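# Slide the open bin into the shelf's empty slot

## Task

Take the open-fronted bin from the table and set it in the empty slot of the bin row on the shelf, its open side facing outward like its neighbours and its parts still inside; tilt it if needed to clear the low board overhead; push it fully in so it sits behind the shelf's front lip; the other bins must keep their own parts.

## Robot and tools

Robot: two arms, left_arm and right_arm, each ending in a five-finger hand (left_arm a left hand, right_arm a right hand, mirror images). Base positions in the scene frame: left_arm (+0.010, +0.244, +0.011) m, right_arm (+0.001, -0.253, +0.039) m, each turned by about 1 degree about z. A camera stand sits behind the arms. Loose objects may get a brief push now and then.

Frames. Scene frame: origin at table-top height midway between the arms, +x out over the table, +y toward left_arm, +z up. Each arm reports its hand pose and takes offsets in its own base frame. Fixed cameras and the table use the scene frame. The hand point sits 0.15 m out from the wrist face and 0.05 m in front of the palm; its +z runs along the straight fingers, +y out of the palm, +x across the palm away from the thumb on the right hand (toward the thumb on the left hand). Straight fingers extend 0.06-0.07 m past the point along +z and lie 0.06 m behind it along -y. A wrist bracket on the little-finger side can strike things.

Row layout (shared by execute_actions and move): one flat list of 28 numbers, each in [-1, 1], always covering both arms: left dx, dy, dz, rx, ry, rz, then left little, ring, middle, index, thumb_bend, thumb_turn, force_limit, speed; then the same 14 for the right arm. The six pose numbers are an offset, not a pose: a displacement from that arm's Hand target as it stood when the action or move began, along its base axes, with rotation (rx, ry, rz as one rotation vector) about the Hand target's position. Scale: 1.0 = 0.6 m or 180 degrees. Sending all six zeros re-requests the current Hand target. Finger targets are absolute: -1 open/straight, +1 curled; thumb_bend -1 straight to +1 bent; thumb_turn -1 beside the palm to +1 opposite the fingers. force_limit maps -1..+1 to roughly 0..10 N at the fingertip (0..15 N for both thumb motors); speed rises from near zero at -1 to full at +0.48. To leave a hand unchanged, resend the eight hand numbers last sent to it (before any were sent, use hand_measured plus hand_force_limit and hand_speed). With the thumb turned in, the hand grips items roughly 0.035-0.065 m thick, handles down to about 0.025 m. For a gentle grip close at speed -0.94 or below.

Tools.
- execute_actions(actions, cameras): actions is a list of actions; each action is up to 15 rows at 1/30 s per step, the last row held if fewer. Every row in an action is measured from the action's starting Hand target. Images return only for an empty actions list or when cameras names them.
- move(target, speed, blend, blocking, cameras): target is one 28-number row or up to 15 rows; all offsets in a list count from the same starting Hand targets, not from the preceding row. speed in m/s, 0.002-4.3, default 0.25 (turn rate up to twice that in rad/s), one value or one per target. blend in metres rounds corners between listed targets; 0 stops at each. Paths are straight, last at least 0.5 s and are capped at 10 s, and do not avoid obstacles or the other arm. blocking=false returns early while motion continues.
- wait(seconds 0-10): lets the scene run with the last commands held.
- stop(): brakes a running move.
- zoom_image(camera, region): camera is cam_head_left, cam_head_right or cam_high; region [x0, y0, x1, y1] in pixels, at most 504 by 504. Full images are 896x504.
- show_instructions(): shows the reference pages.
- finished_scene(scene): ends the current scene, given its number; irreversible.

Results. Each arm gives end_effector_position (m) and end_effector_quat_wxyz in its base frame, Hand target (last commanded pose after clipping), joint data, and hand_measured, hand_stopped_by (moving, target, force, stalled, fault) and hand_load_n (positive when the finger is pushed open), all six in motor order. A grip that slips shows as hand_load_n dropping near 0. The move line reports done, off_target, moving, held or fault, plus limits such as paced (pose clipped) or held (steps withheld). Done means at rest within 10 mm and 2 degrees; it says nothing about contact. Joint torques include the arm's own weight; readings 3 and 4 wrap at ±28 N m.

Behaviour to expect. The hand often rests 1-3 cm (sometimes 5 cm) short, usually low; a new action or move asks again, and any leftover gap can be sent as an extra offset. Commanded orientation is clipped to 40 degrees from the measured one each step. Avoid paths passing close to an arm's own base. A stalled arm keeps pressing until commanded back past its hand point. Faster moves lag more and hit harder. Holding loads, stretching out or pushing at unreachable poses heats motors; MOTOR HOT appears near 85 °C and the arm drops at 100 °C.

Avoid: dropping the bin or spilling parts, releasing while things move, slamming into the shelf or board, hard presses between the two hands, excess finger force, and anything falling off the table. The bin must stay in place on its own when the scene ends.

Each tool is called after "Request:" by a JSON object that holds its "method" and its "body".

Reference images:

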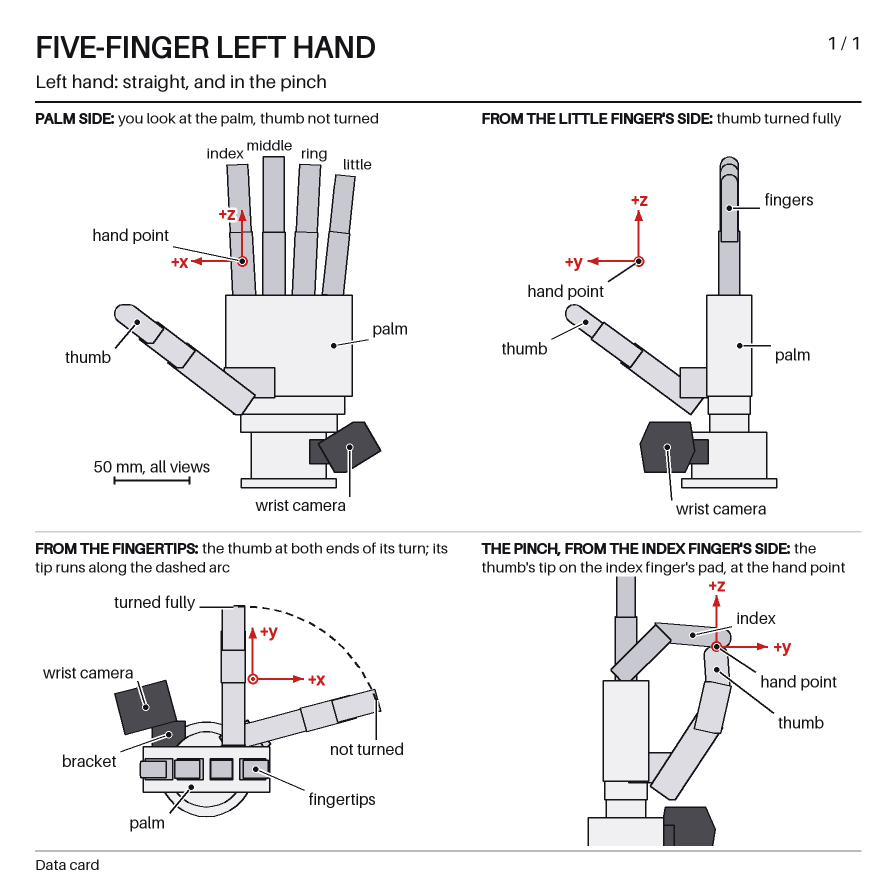

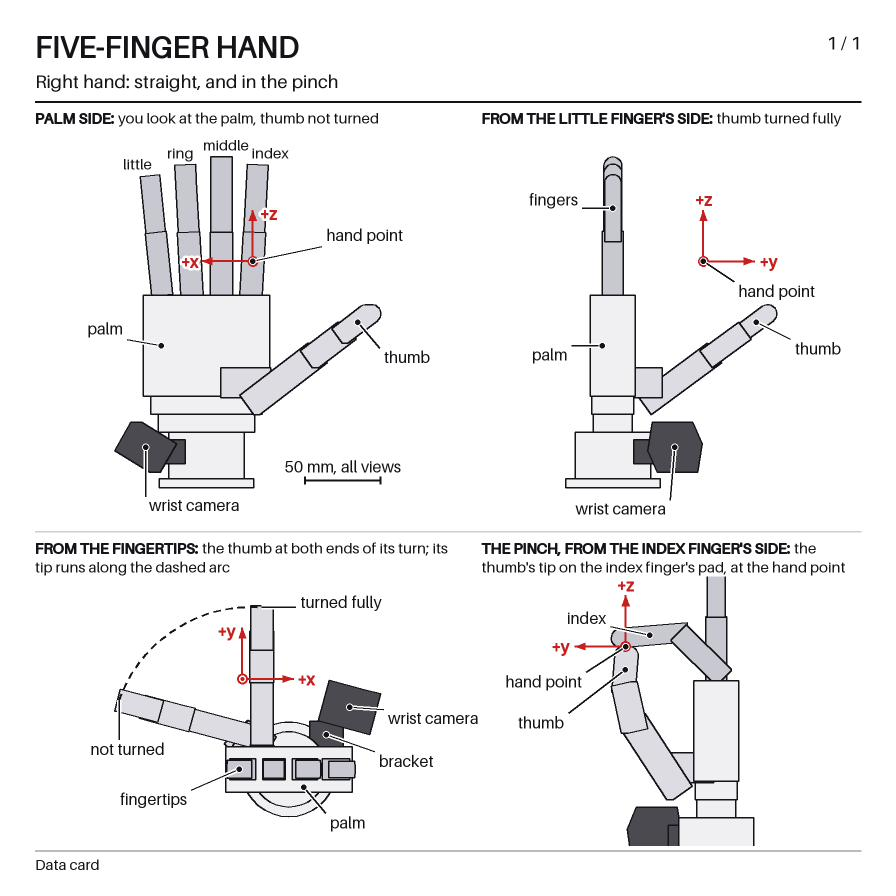

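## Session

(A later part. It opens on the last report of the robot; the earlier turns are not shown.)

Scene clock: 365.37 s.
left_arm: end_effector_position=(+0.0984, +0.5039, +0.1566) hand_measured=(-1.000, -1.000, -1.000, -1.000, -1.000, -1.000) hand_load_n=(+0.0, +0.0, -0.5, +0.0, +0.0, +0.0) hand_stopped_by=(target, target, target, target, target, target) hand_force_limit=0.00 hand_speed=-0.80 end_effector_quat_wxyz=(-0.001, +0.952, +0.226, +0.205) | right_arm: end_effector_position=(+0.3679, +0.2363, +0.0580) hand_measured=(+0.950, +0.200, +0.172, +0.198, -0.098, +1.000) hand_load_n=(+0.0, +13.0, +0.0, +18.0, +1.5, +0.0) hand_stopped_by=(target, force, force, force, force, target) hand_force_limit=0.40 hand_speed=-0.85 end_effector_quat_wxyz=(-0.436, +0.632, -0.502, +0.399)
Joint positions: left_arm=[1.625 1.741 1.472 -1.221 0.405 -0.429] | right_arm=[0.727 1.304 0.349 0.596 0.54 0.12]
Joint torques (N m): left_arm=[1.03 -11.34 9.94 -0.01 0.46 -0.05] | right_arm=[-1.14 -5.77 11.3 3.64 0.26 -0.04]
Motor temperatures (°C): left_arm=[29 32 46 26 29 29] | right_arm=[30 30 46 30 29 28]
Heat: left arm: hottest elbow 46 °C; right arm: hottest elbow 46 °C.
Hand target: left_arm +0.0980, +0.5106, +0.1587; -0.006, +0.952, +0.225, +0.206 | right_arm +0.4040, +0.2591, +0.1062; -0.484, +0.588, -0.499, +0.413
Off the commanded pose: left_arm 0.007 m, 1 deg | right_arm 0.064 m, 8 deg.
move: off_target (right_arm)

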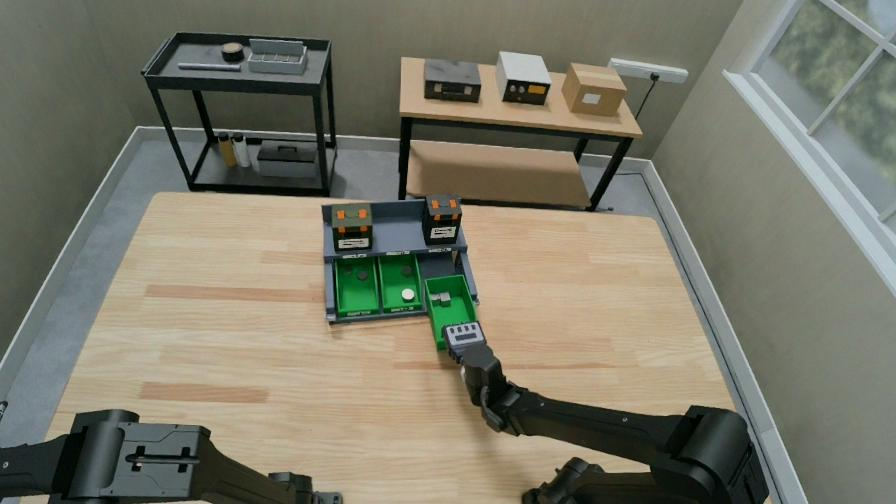

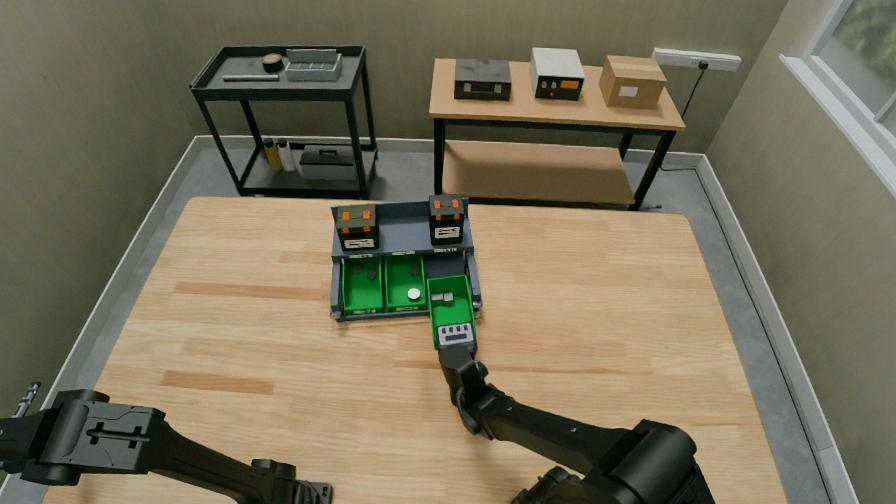

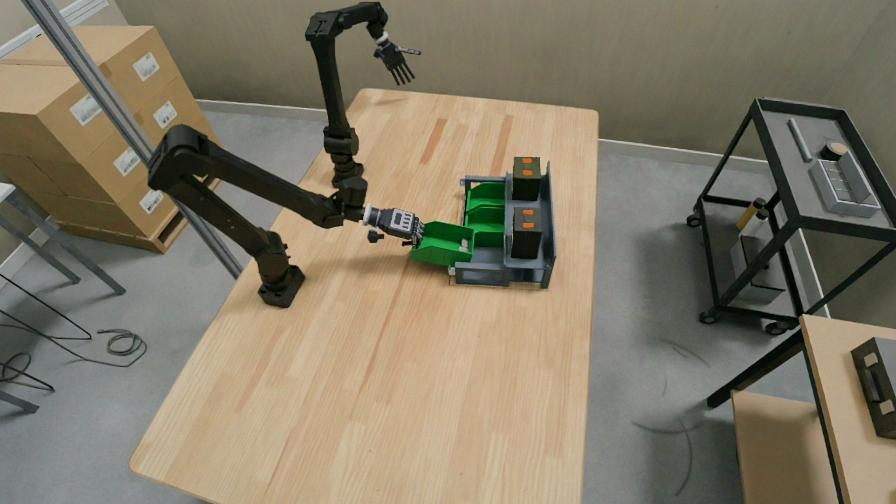

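Request:
{"method": "move", "body": {"target": [[0,0,0,0,0,0,-1,-1,-1,-1,-1,-1,0,-0.8,0.058,0.007,-0.022,0,0,-0.0067,0.95,0.7,0.7,0.7,0.1,1,0.4,-0.85]], "speed": 0.08, "cameras": ["all"]}}

Request:
{"method": "zoom_image", "body": {"camera": "cam_head_left", "region": [400, 240, 500, 350]}}

Request:
{"method": "zoom_image", "body": {"camera": "cam_high", "region": [390, 200, 510, 300]}}

Request:
{"method": "zoom_image", "body": {"camera": "cam_head_right", "region": [400, 240, 500, 350]}}

Scene clock: 376.73 s.
left_arm: end_effector_position=(+0.0984, +0.5039, +0.1566) hand_measured=(-1.000, -1.000, -1.000, -1.000, -1.000, -1.000) hand_load_n=(+0.0, +0.0, +0.0, +0.0, +0.0, +0.0) hand_stopped_by=(target, target, target, target, target, target) hand_force_limit=0.00 hand_speed=-0.80 end_effector_quat_wxyz=(-0.001, +0.952, +0.226, +0.205) | right_arm: end_effector_position=(+0.4017, +0.2426, +0.0466) hand_measured=(+0.950, +0.200, +0.172, +0.198, -0.098, +1.000) hand_load_n=(+0.0, +13.0, +0.0, +18.0, +2.0, +0.5) hand_stopped_by=(target, force, force, force, force, target) hand_force_limit=0.40 hand_speed=-0.85 end_effector_quat_wxyz=(-0.432, +0.626, -0.510, +0.403)
Joint positions: left_arm=[1.625 1.741 1.472 -1.221 0.405 -0.429] | right_arm=[0.679 1.435 0.419 0.662 0.514 0.113]
Joint torques (N m): left_arm=[1.03 -11.34 9.94 -0.01 0.46 -0.05] | right_arm=[-1.03 -7.36 10.69 3.56 0.24 -0.04]
Heat: left arm: hottest elbow 46 °C; right arm: hottest elbow 48 °C.
Hand target: left_arm +0.0980, +0.5106, +0.1587; -0.006, +0.952, +0.225, +0.206 | right_arm +0.4389, +0.2633, +0.0930; -0.480, +0.583, -0.506, +0.418
Off the commanded pose: left_arm 0.007 m, 1 deg | right_arm 0.063 m, 8 deg.
move: off_target (right_arm)

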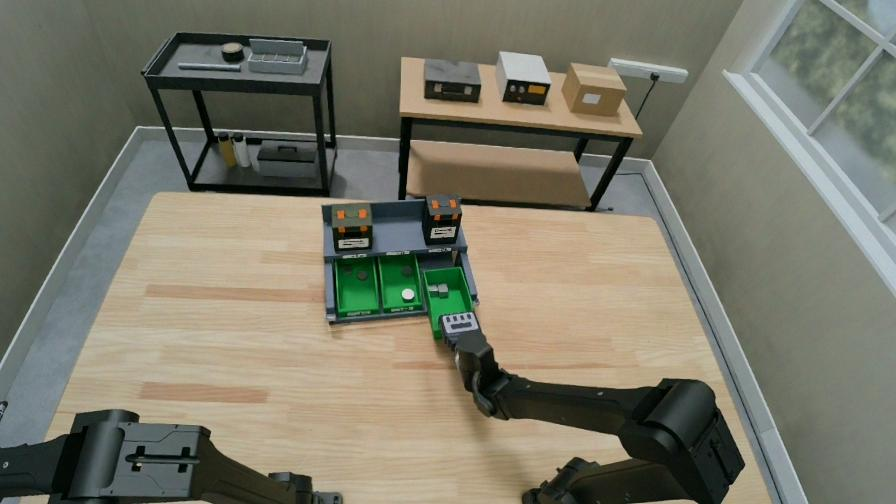

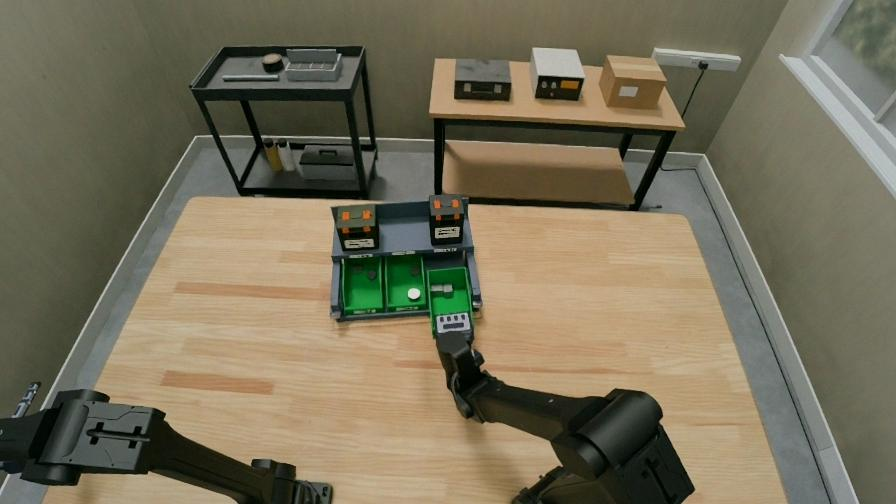

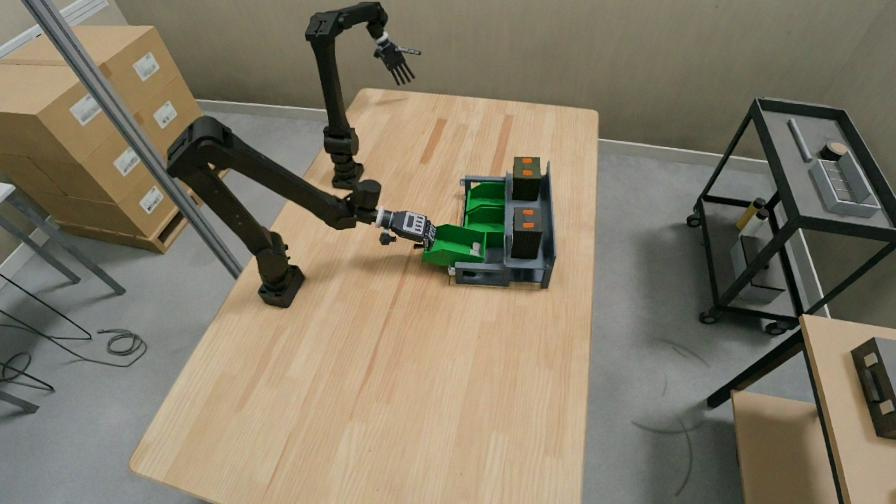

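Scaled by 4.582 from the camera's 896x504 image, which has a finer 1280x720 frame.

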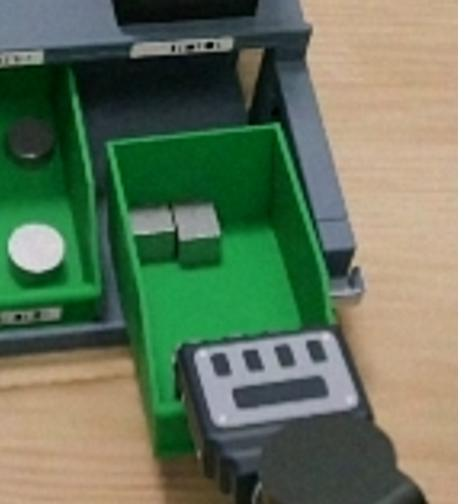

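Scaled by 4.200 from the camera's 896x504 image, which has a finer 1280x720 frame.

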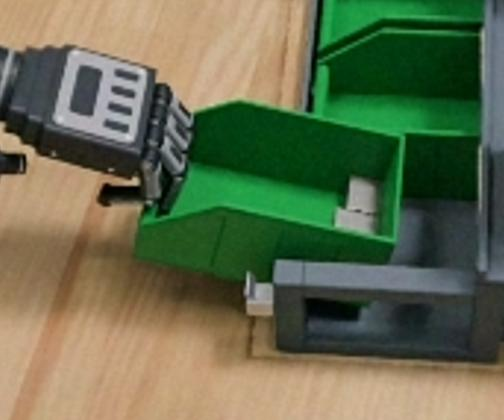

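Scaled by 4.582 from the camera's 896x504 image, which has a finer 1280x720 frame.

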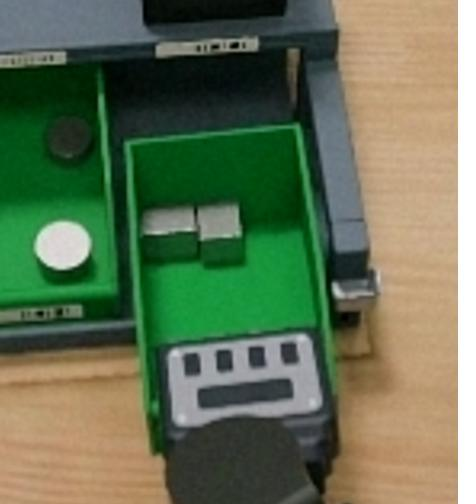

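Request:
{"method": "move", "body": {"target": [[0,0,0,0,0,0,-1,-1,-1,-1,-1,-1,0,-0.8,0.035,0.004,-0.027,0,0,0,0.95,0.7,0.7,0.7,0.1,1,0.4,-0.85]], "speed": 0.08, "cameras": ["cam_head_left","cam_head_right","cam_high"]}}

Request:
{"method": "zoom_image", "body": {"camera": "cam_head_left", "region": [400, 240, 500, 350]}}

Request:
{"method": "zoom_image", "body": {"camera": "cam_high", "region": [390, 200, 510, 300]}}

Request:
{"method": "zoom_image", "body": {"camera": "cam_head_right", "region": [400, 240, 500, 350]}}

Scene clock: 384.27 s.
left_arm: end_effector_position=(+0.0984, +0.5039, +0.1566) hand_measured=(-1.000, -1.000, -1.000, -1.000, -1.000, -1.000) hand_load_n=(+0.0, +0.0, +0.0, +0.0, +0.0, +0.0) hand_stopped_by=(target, target, target, target, target, target) hand_force_limit=0.00 hand_speed=-0.80 end_effector_quat_wxyz=(-0.001, +0.952, +0.226, +0.205) | right_arm: end_effector_position=(+0.4234, +0.2470, +0.0334) hand_measured=(+0.950, +0.200, +0.172, +0.198, -0.098, +1.000) hand_load_n=(+0.0, +12.5, -0.5, +17.0, +2.0, +0.5) hand_stopped_by=(target, force, force, force, force, target) hand_force_limit=0.40 hand_speed=-0.85 end_effector_quat_wxyz=(-0.435, +0.623, -0.511, +0.402)
Joint positions: left_arm=[1.625 1.741 1.472 -1.221 0.405 -0.429] | right_arm=[0.647 1.535 0.461 0.73 0.483 0.105]
Joint torques (N m): left_arm=[1.03 -11.34 9.94 -0.01 0.46 -0.05] | right_arm=[-1.03 -8.35 10.06 3.69 0.22 -0.05]
Heat: left arm: hottest elbow 46 °C; right arm: hottest elbow 46 °C.
Hand target: left_arm +0.0980, +0.5106, +0.1587; -0.006, +0.952, +0.225, +0.206 | right_arm +0.4599, +0.2656, +0.0770; -0.480, +0.583, -0.506, +0.418
Off the commanded pose: left_arm 0.007 m, 1 deg | right_arm 0.060 m, 7 deg.
move: off_target (right_arm)

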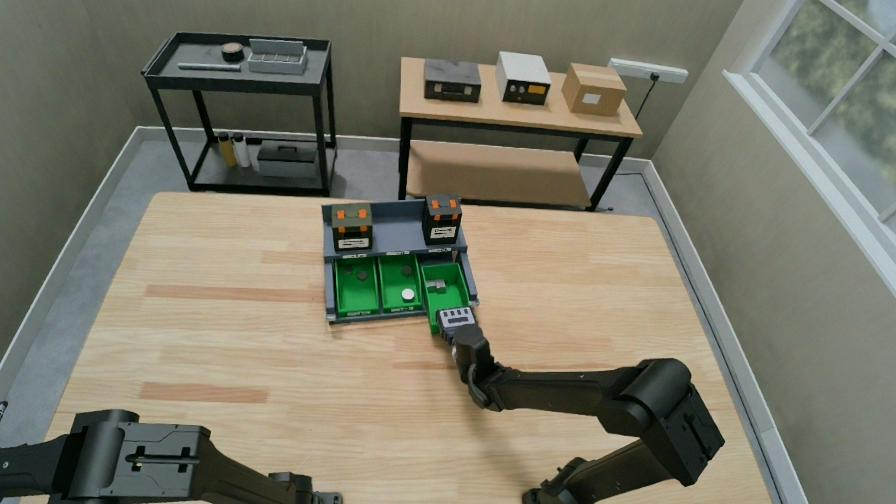

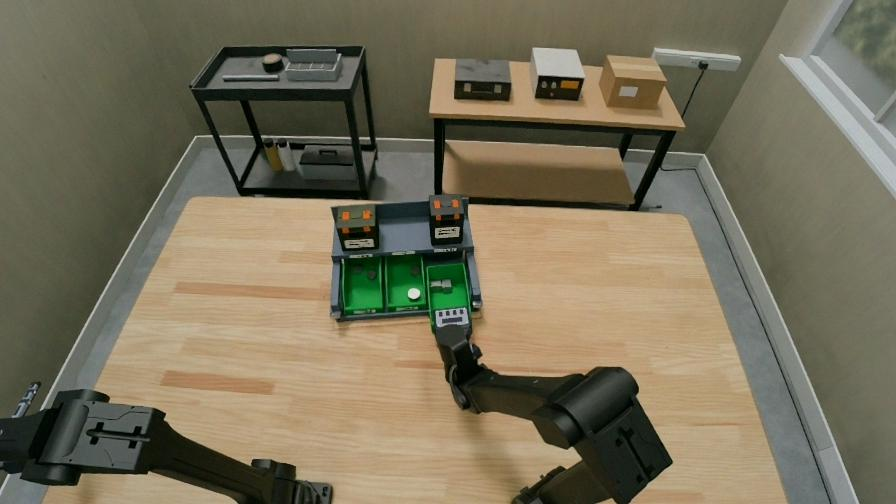

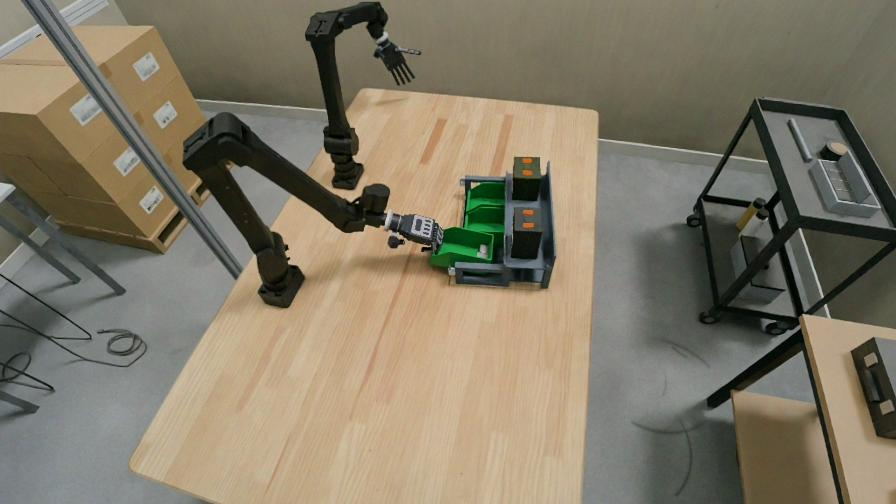

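Scaled by 4.582 from the camera's 896x504 image, which has a finer 1280x720 frame.

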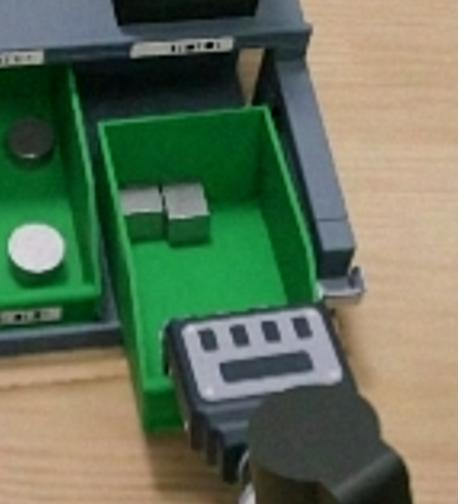

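Scaled by 4.200 from the camera's 896x504 image, which has a finer 1280x720 frame.

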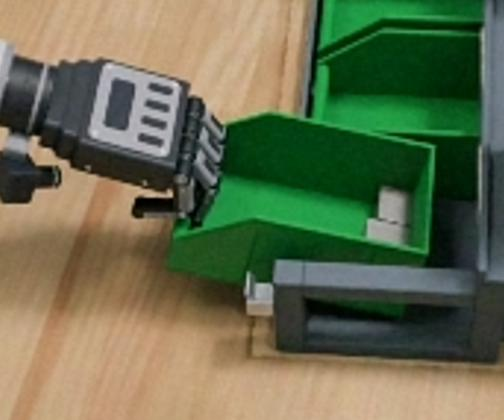

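Scaled by 4.582 from the camera's 896x504 image, which has a finer 1280x720 frame.

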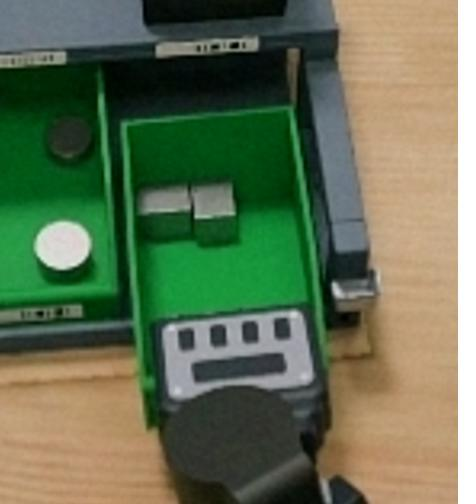

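Request:
{"method": "move", "body": {"target": [0,0,0,0,0,0,-1,-1,-1,-1,-1,-1,0,-0.8,0.025,0.0034,-0.008,0,0,0,0.95,0.7,0.7,0.7,0.1,1,0.4,-0.85], "speed": 0.06, "cameras": ["cam_head_left","cam_head_right","cam_high"]}}

Scene clock: 397.10 s.
left_arm: end_effector_position=(+0.0984, +0.5039, +0.1566) hand_measured=(-1.000, -1.000, -1.000, -1.000, -1.000, -1.000) hand_load_n=(+0.0, +0.0, +0.0, +0.0, +0.0, +0.0) hand_stopped_by=(target, target, target, target, target, target) hand_force_limit=0.00 hand_speed=-0.80 end_effector_quat_wxyz=(-0.001, +0.952, +0.226, +0.205) | right_arm: end_effector_position=(+0.4393, +0.2507, +0.0305) hand_measured=(+0.950, +0.200, +0.172, +0.198, -0.098, +1.000) hand_load_n=(+0.0, +12.0, +0.0, +16.0, +2.5, +0.5) hand_stopped_by=(target, force, force, force, force, target) hand_force_limit=0.40 hand_speed=-0.85 end_effector_quat_wxyz=(-0.437, +0.621, -0.512, +0.402)
Joint positions: left_arm=[1.625 1.741 1.472 -1.221 0.405 -0.429] | right_arm=[0.627 1.579 0.497 0.746 0.465 0.101]
Joint torques (N m): left_arm=[1.03 -11.28 9.94 -0.01 0.46 -0.05] | right_arm=[-1.2 -9.05 9.8 3.6 0.16 -0.05]
Heat: left arm: hottest elbow 46 °C; right arm: hottest elbow 47 °C.
Hand target: left_arm +0.0980, +0.5106, +0.1587; -0.006, +0.952, +0.225, +0.206 | right_arm +0.4748, +0.2677, +0.0720; -0.480, +0.583, -0.506, +0.418
Off the commanded pose: left_arm 0.007 m, 1 deg | right_arm 0.057 m, 7 deg.
move: off_target (right_arm)

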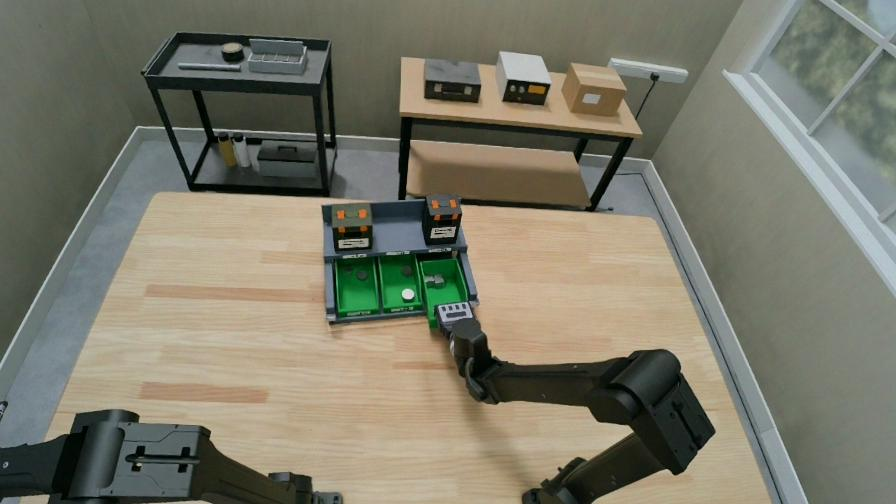

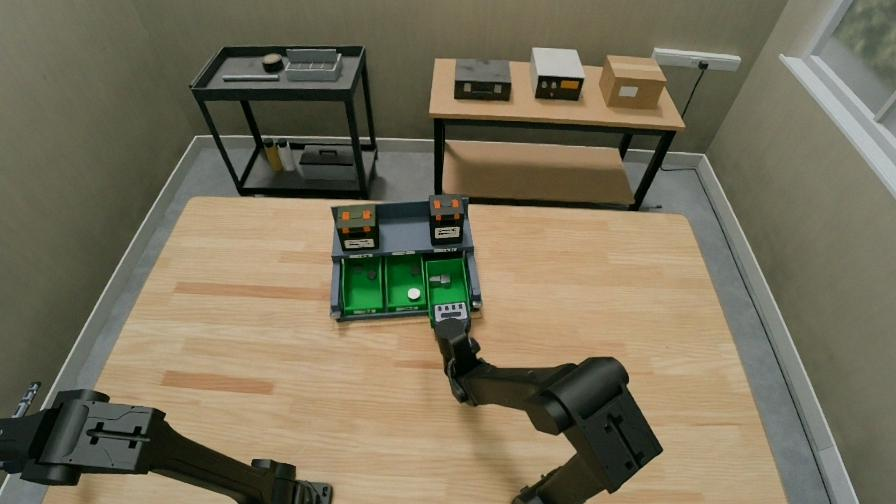

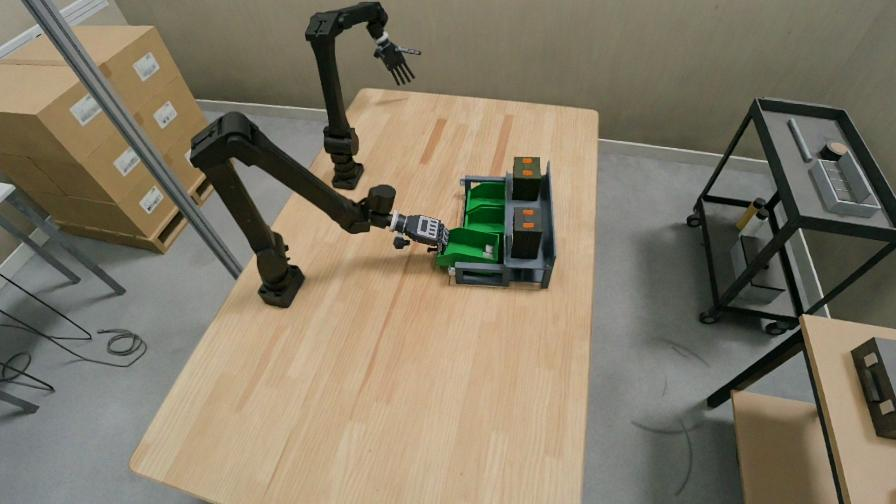

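Request:
{"method": "zoom_image", "body": {"camera": "cam_head_left", "region": [400, 240, 500, 350]}}

Request:
{"method": "zoom_image", "body": {"camera": "cam_head_right", "region": [400, 240, 500, 350]}}

Request:
{"method": "zoom_image", "body": {"camera": "cam_high", "region": [430, 200, 530, 300]}}

Scaled by 4.582 from the camera's 896x504 image, which has a finer 1280x720 frame.

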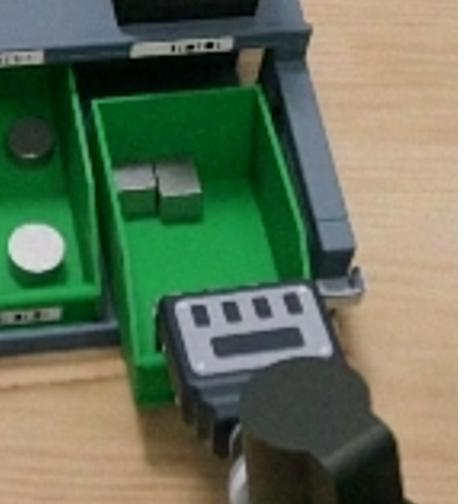

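Scaled by 4.582 from the camera's 896x504 image, which has a finer 1280x720 frame.

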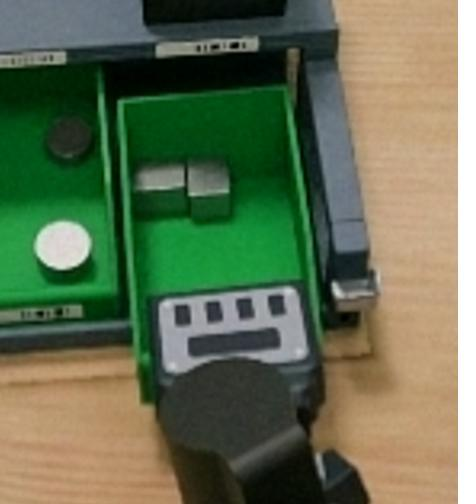

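Scaled by 5.040 from the camera's 896x504 image, which has a finer 1280x720 frame.

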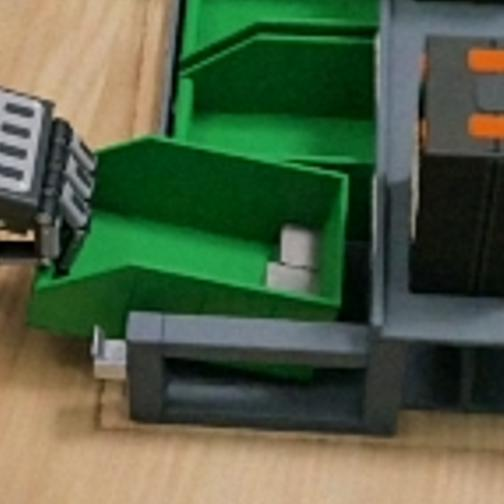

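Request:
{"method": "move", "body": {"target": [0,0,0,0,0,0,-1,-1,-1,-1,-1,-1,0,-0.8,0.035,0.0045,-0.011,0.0018,-0.0115,0,0.95,0.7,0.7,0.7,0.1,1,0.4,-0.85], "speed": 0.06, "cameras": ["cam_head_left","cam_head_right","cam_high"]}}

Request:
{"method": "zoom_image", "body": {"camera": "cam_head_left", "region": [400, 240, 500, 350]}}

Request:
{"method": "zoom_image", "body": {"camera": "cam_high", "region": [430, 200, 530, 300]}}

Scene clock: 406.90 s.
left_arm: end_effector_position=(+0.0984, +0.5039, +0.1566) hand_measured=(-1.000, -1.000, -1.000, -1.000, -1.000, -1.000) hand_load_n=(+0.0, +0.0, +0.0, +0.0, +0.0, +0.0) hand_stopped_by=(target, target, target, target, target, target) hand_force_limit=0.00 hand_speed=-0.80 end_effector_quat_wxyz=(-0.001, +0.952, +0.226, +0.205) | right_arm: end_effector_position=(+0.4611, +0.2550, +0.0245) hand_measured=(+0.950, +0.200, +0.172, +0.198, -0.098, +1.000) hand_load_n=(+0.0, +11.5, +0.5, +16.0, +2.5, +0.0) hand_stopped_by=(target, force, force, force, force, target) hand_force_limit=0.40 hand_speed=-0.85 end_effector_quat_wxyz=(-0.449, +0.612, -0.505, +0.410)
Joint positions: left_arm=[1.625 1.741 1.472 -1.221 0.405 -0.429] | right_arm=[0.605 1.663 0.534 0.836 0.448 0.08]
Joint torques (N m): left_arm=[0.97 -11.34 9.94 -0.01 0.46 -0.05] | right_arm=[-1.08 -9.88 9.33 3.67 0.12 -0.07]
Heat: left arm: hottest elbow 46 °C; right arm: hottest elbow 46 °C.
Hand target: left_arm +0.0980, +0.5106, +0.1587; -0.006, +0.952, +0.225, +0.206 | right_arm +0.4958, +0.2704, +0.0655; -0.490, +0.574, -0.498, +0.427
Off the commanded pose: left_arm 0.007 m, 1 deg | right_arm 0.056 m, 7 deg.
move: off_target (right_arm)

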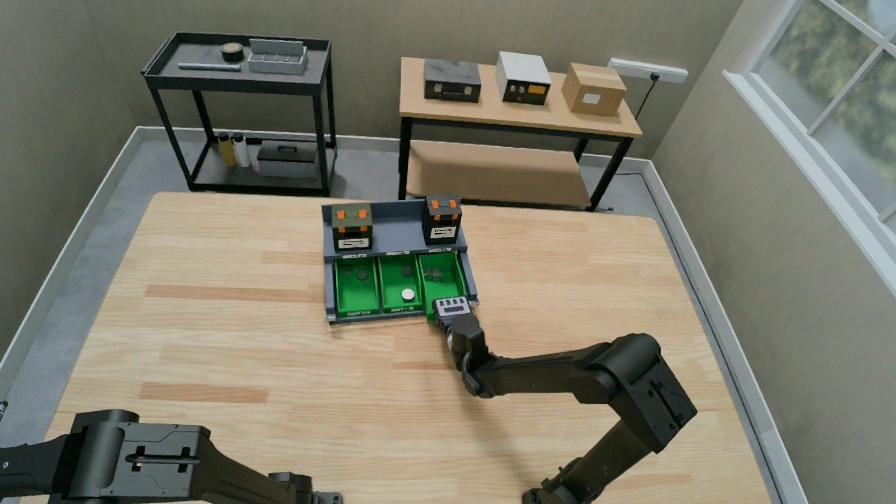

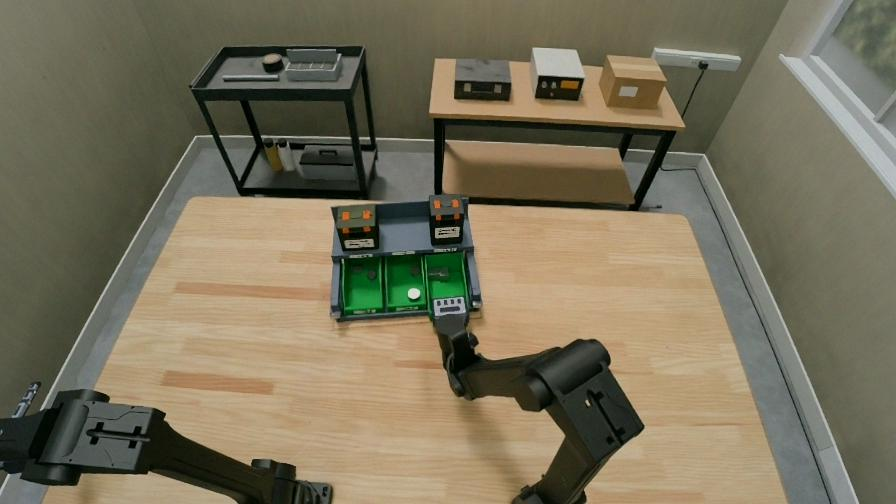

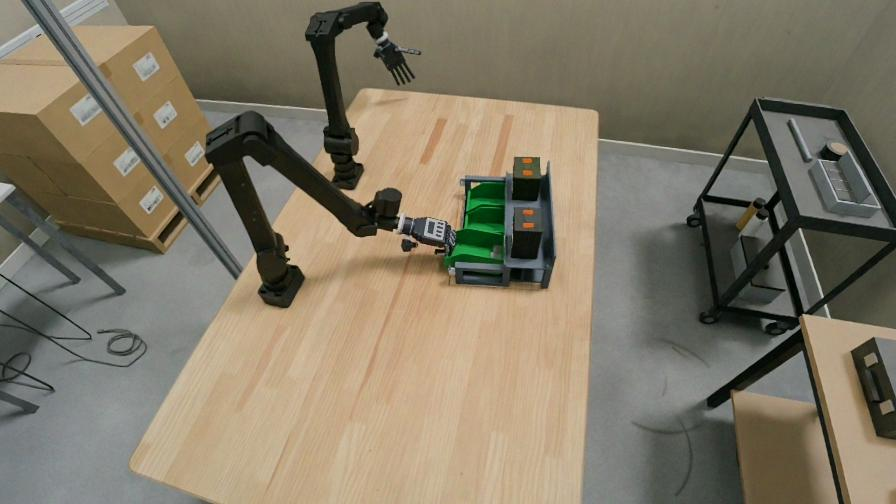

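Scaled by 4.582 from the camera's 896x504 image, which has a finer 1280x720 frame.

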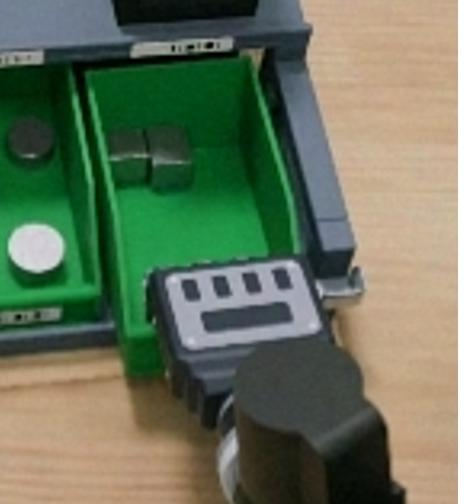

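Scaled by 5.040 from the camera's 896x504 image, which has a finer 1280x720 frame.

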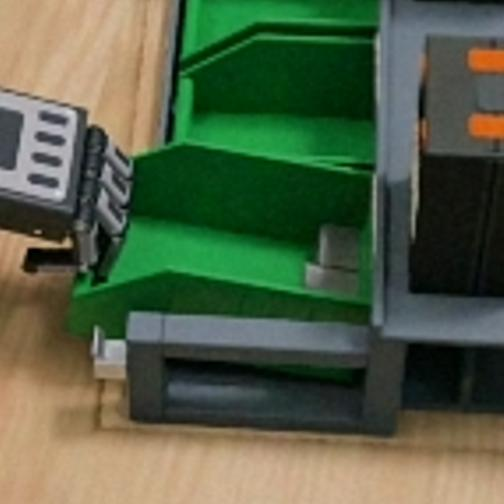

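Request:
{"method": "move", "body": {"target": [0,0,0,0,0,0,-1,-1,-1,-1,-1,-1,0,-0.8,0.022,0.0028,-0.008,0.0013,-0.0085,0,0.95,0.7,0.7,0.7,0.1,1,0.4,-0.85], "speed": 0.06, "cameras": ["cam_head_left","cam_head_right","cam_high"]}}

Request:
{"method": "zoom_image", "body": {"camera": "cam_head_left", "region": [400, 240, 500, 350]}}

Request:
{"method": "zoom_image", "body": {"camera": "cam_high", "region": [430, 200, 530, 300]}}

Request:
{"method": "zoom_image", "body": {"camera": "cam_head_right", "region": [400, 240, 500, 350]}}

Scene clock: 417.33 s.
left_arm: end_effector_position=(+0.0984, +0.5039, +0.1566) hand_measured=(-1.000, -1.000, -1.000, -1.000, -1.000, -1.000) hand_load_n=(+0.0, +0.0, +0.0, +0.0, +0.0, +0.0) hand_stopped_by=(target, target, target, target, target, target) hand_force_limit=0.00 hand_speed=-0.80 end_effector_quat_wxyz=(-0.001, +0.952, +0.226, +0.205) | right_arm: end_effector_position=(+0.4749, +0.2578, +0.0200) hand_measured=(+0.950, +0.200, +0.172, +0.198, -0.098, +1.000) hand_load_n=(+0.0, +11.5, +0.0, +16.0, +2.5, +0.5) hand_stopped_by=(target, force, force, force, force, target) hand_force_limit=0.40 hand_speed=-0.85 end_effector_quat_wxyz=(-0.458, +0.606, -0.500, +0.417)
Joint positions: left_arm=[1.625 1.741 1.472 -1.221 0.405 -0.429] | right_arm=[0.592 1.719 0.558 0.899 0.437 0.065]
Joint torques (N m): left_arm=[1.03 -11.34 9.94 -0.01 0.46 -0.05] | right_arm=[-1.08 -10.46 9.02 3.69 0.08 -0.05]
Heat: left arm: hottest elbow 46 °C; right arm: hottest elbow 46 °C.
Hand target: left_arm +0.0980, +0.5106, +0.1587; -0.006, +0.952, +0.225, +0.206 | right_arm +0.5090, +0.2720, +0.0606; -0.498, +0.567, -0.492, +0.434
Off the commanded pose: left_arm 0.007 m, 1 deg | right_arm 0.055 m, 7 deg.
move: off_target (right_arm)

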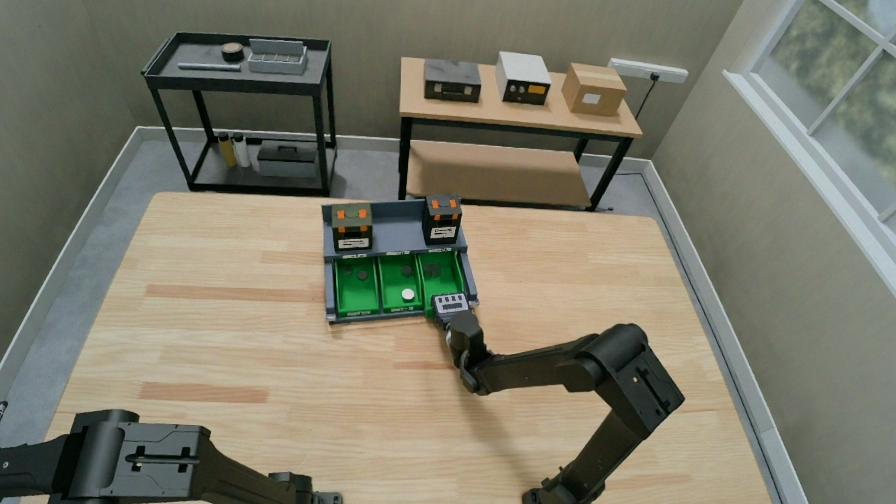

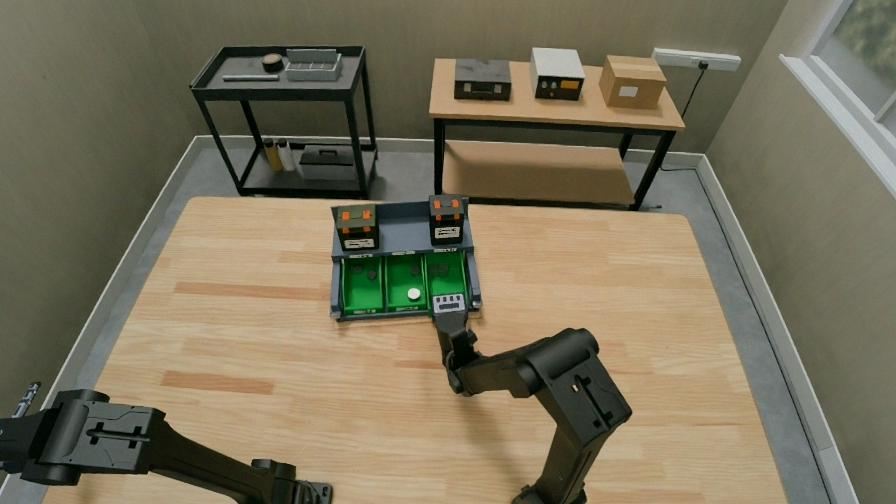

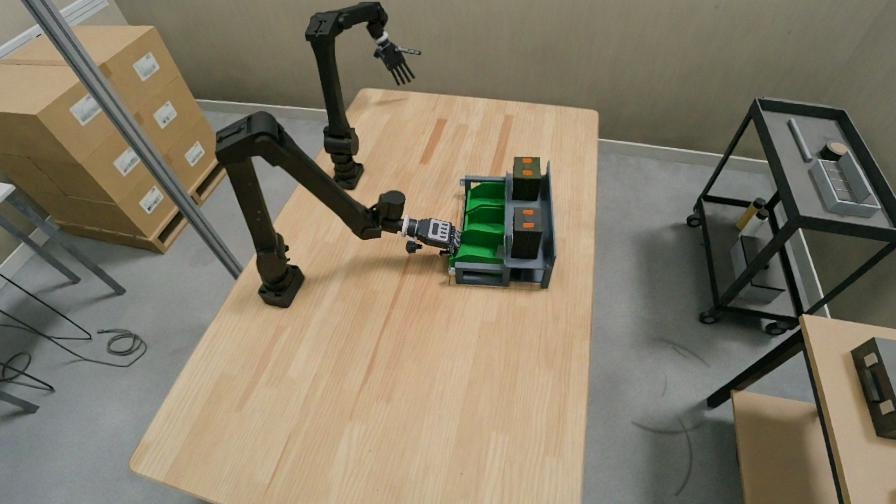

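Scaled by 4.582 from the camera's 896x504 image, which has a finer 1280x720 frame.

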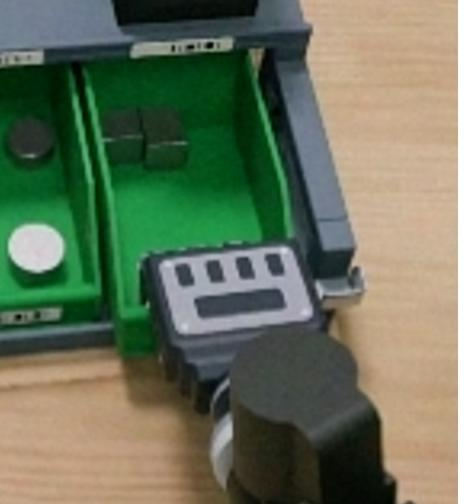

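Scaled by 5.040 from the camera's 896x504 image, which has a finer 1280x720 frame.

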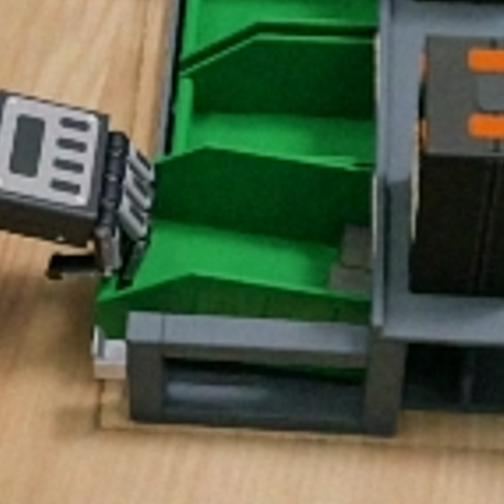

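Scaled by 4.582 from the camera's 896x504 image, which has a finer 1280x720 frame.

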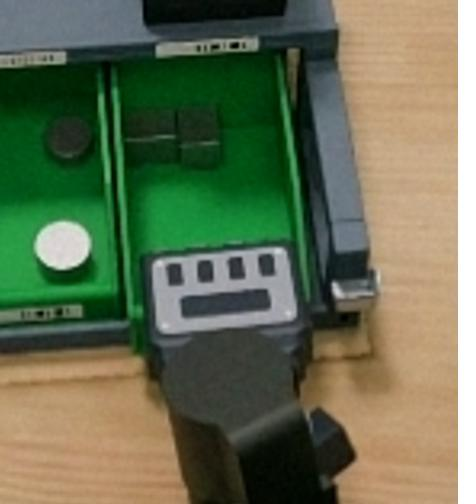

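Request:
{"method": "move", "body": {"target": [0,0,0,0,0,0,-1,-1,-1,-1,-1,-1,0,-0.8,0.01,0.0013,-0.008,0.0007,-0.005,0,0.95,0.7,0.7,0.7,0.1,1,0.4,-0.85], "speed": 0.05, "cameras": ["cam_high"]}}

Request:
{"method": "zoom_image", "body": {"camera": "cam_high", "region": [430, 200, 530, 300]}}

Scene clock: 422.13 s.
left_arm: end_effector_position=(+0.0984, +0.5039, +0.1566) hand_measured=(-1.000, -1.000, -1.000, -1.000, -1.000, -1.000) hand_load_n=(+0.0, +0.0, +0.0, +0.5, +0.0, +0.0) hand_stopped_by=(target, target, target, target, target, target) hand_force_limit=0.00 hand_speed=-0.80 end_effector_quat_wxyz=(-0.001, +0.952, +0.226, +0.205) | right_arm: end_effector_position=(+0.4819, +0.2597, +0.0164) hand_measured=(+0.950, +0.200, +0.172, +0.198, -0.098, +1.000) hand_load_n=(+0.0, +11.0, +0.0, +16.0, +2.5, +0.5) hand_stopped_by=(target, force, force, force, force, target) hand_force_limit=0.40 hand_speed=-0.85 end_effector_quat_wxyz=(-0.464, +0.601, -0.497, +0.420)
Joint positions: left_arm=[1.625 1.741 1.472 -1.221 0.405 -0.429] | right_arm=[0.587 1.755 0.57 0.944 0.433 0.057]
Joint torques (N m): left_arm=[0.97 -11.34 9.94 -0.01 0.46 -0.05] | right_arm=[-1.2 -10.75 8.76 3.69 0.07 -0.06]
Heat: left arm: hottest elbow 46 °C; right arm: hottest elbow 46 °C.
Hand target: left_arm +0.0980, +0.5106, +0.1587; -0.006, +0.952, +0.225, +0.206 | right_arm +0.5150, +0.2729, +0.0558; -0.503, +0.563, -0.489, +0.437
Off the commanded pose: left_arm 0.007 m, 1 deg | right_arm 0.053 m, 7 deg.
move: off_target (right_arm)
Images, in order (width x height): cam_high 896x504.

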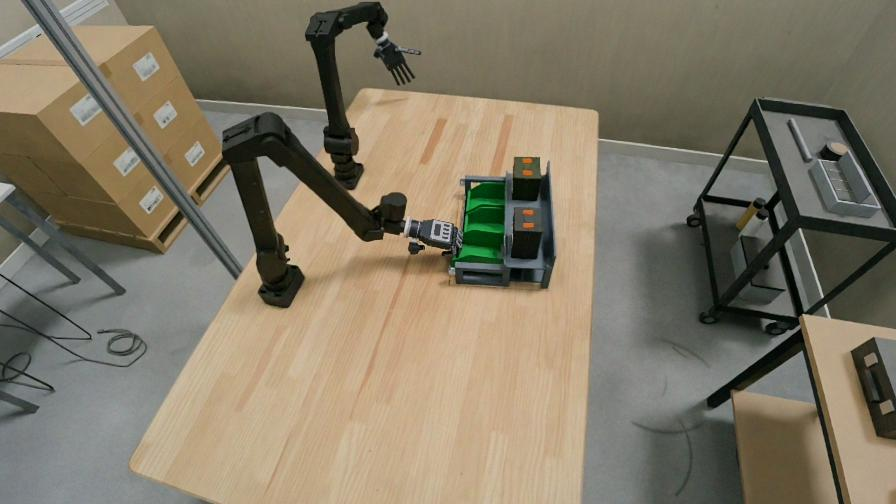

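Scaled by 5.040 from the camera's 896x504 image, which has a finer 1280x720 frame.

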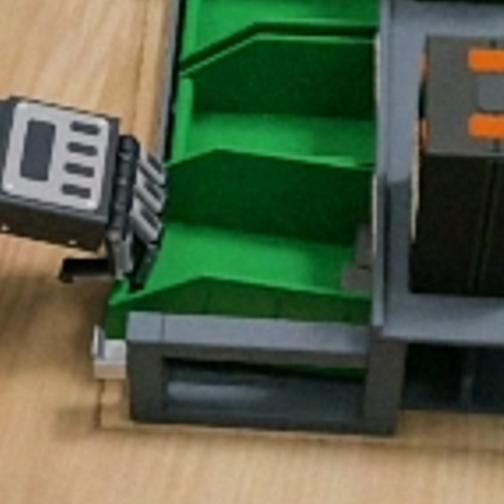

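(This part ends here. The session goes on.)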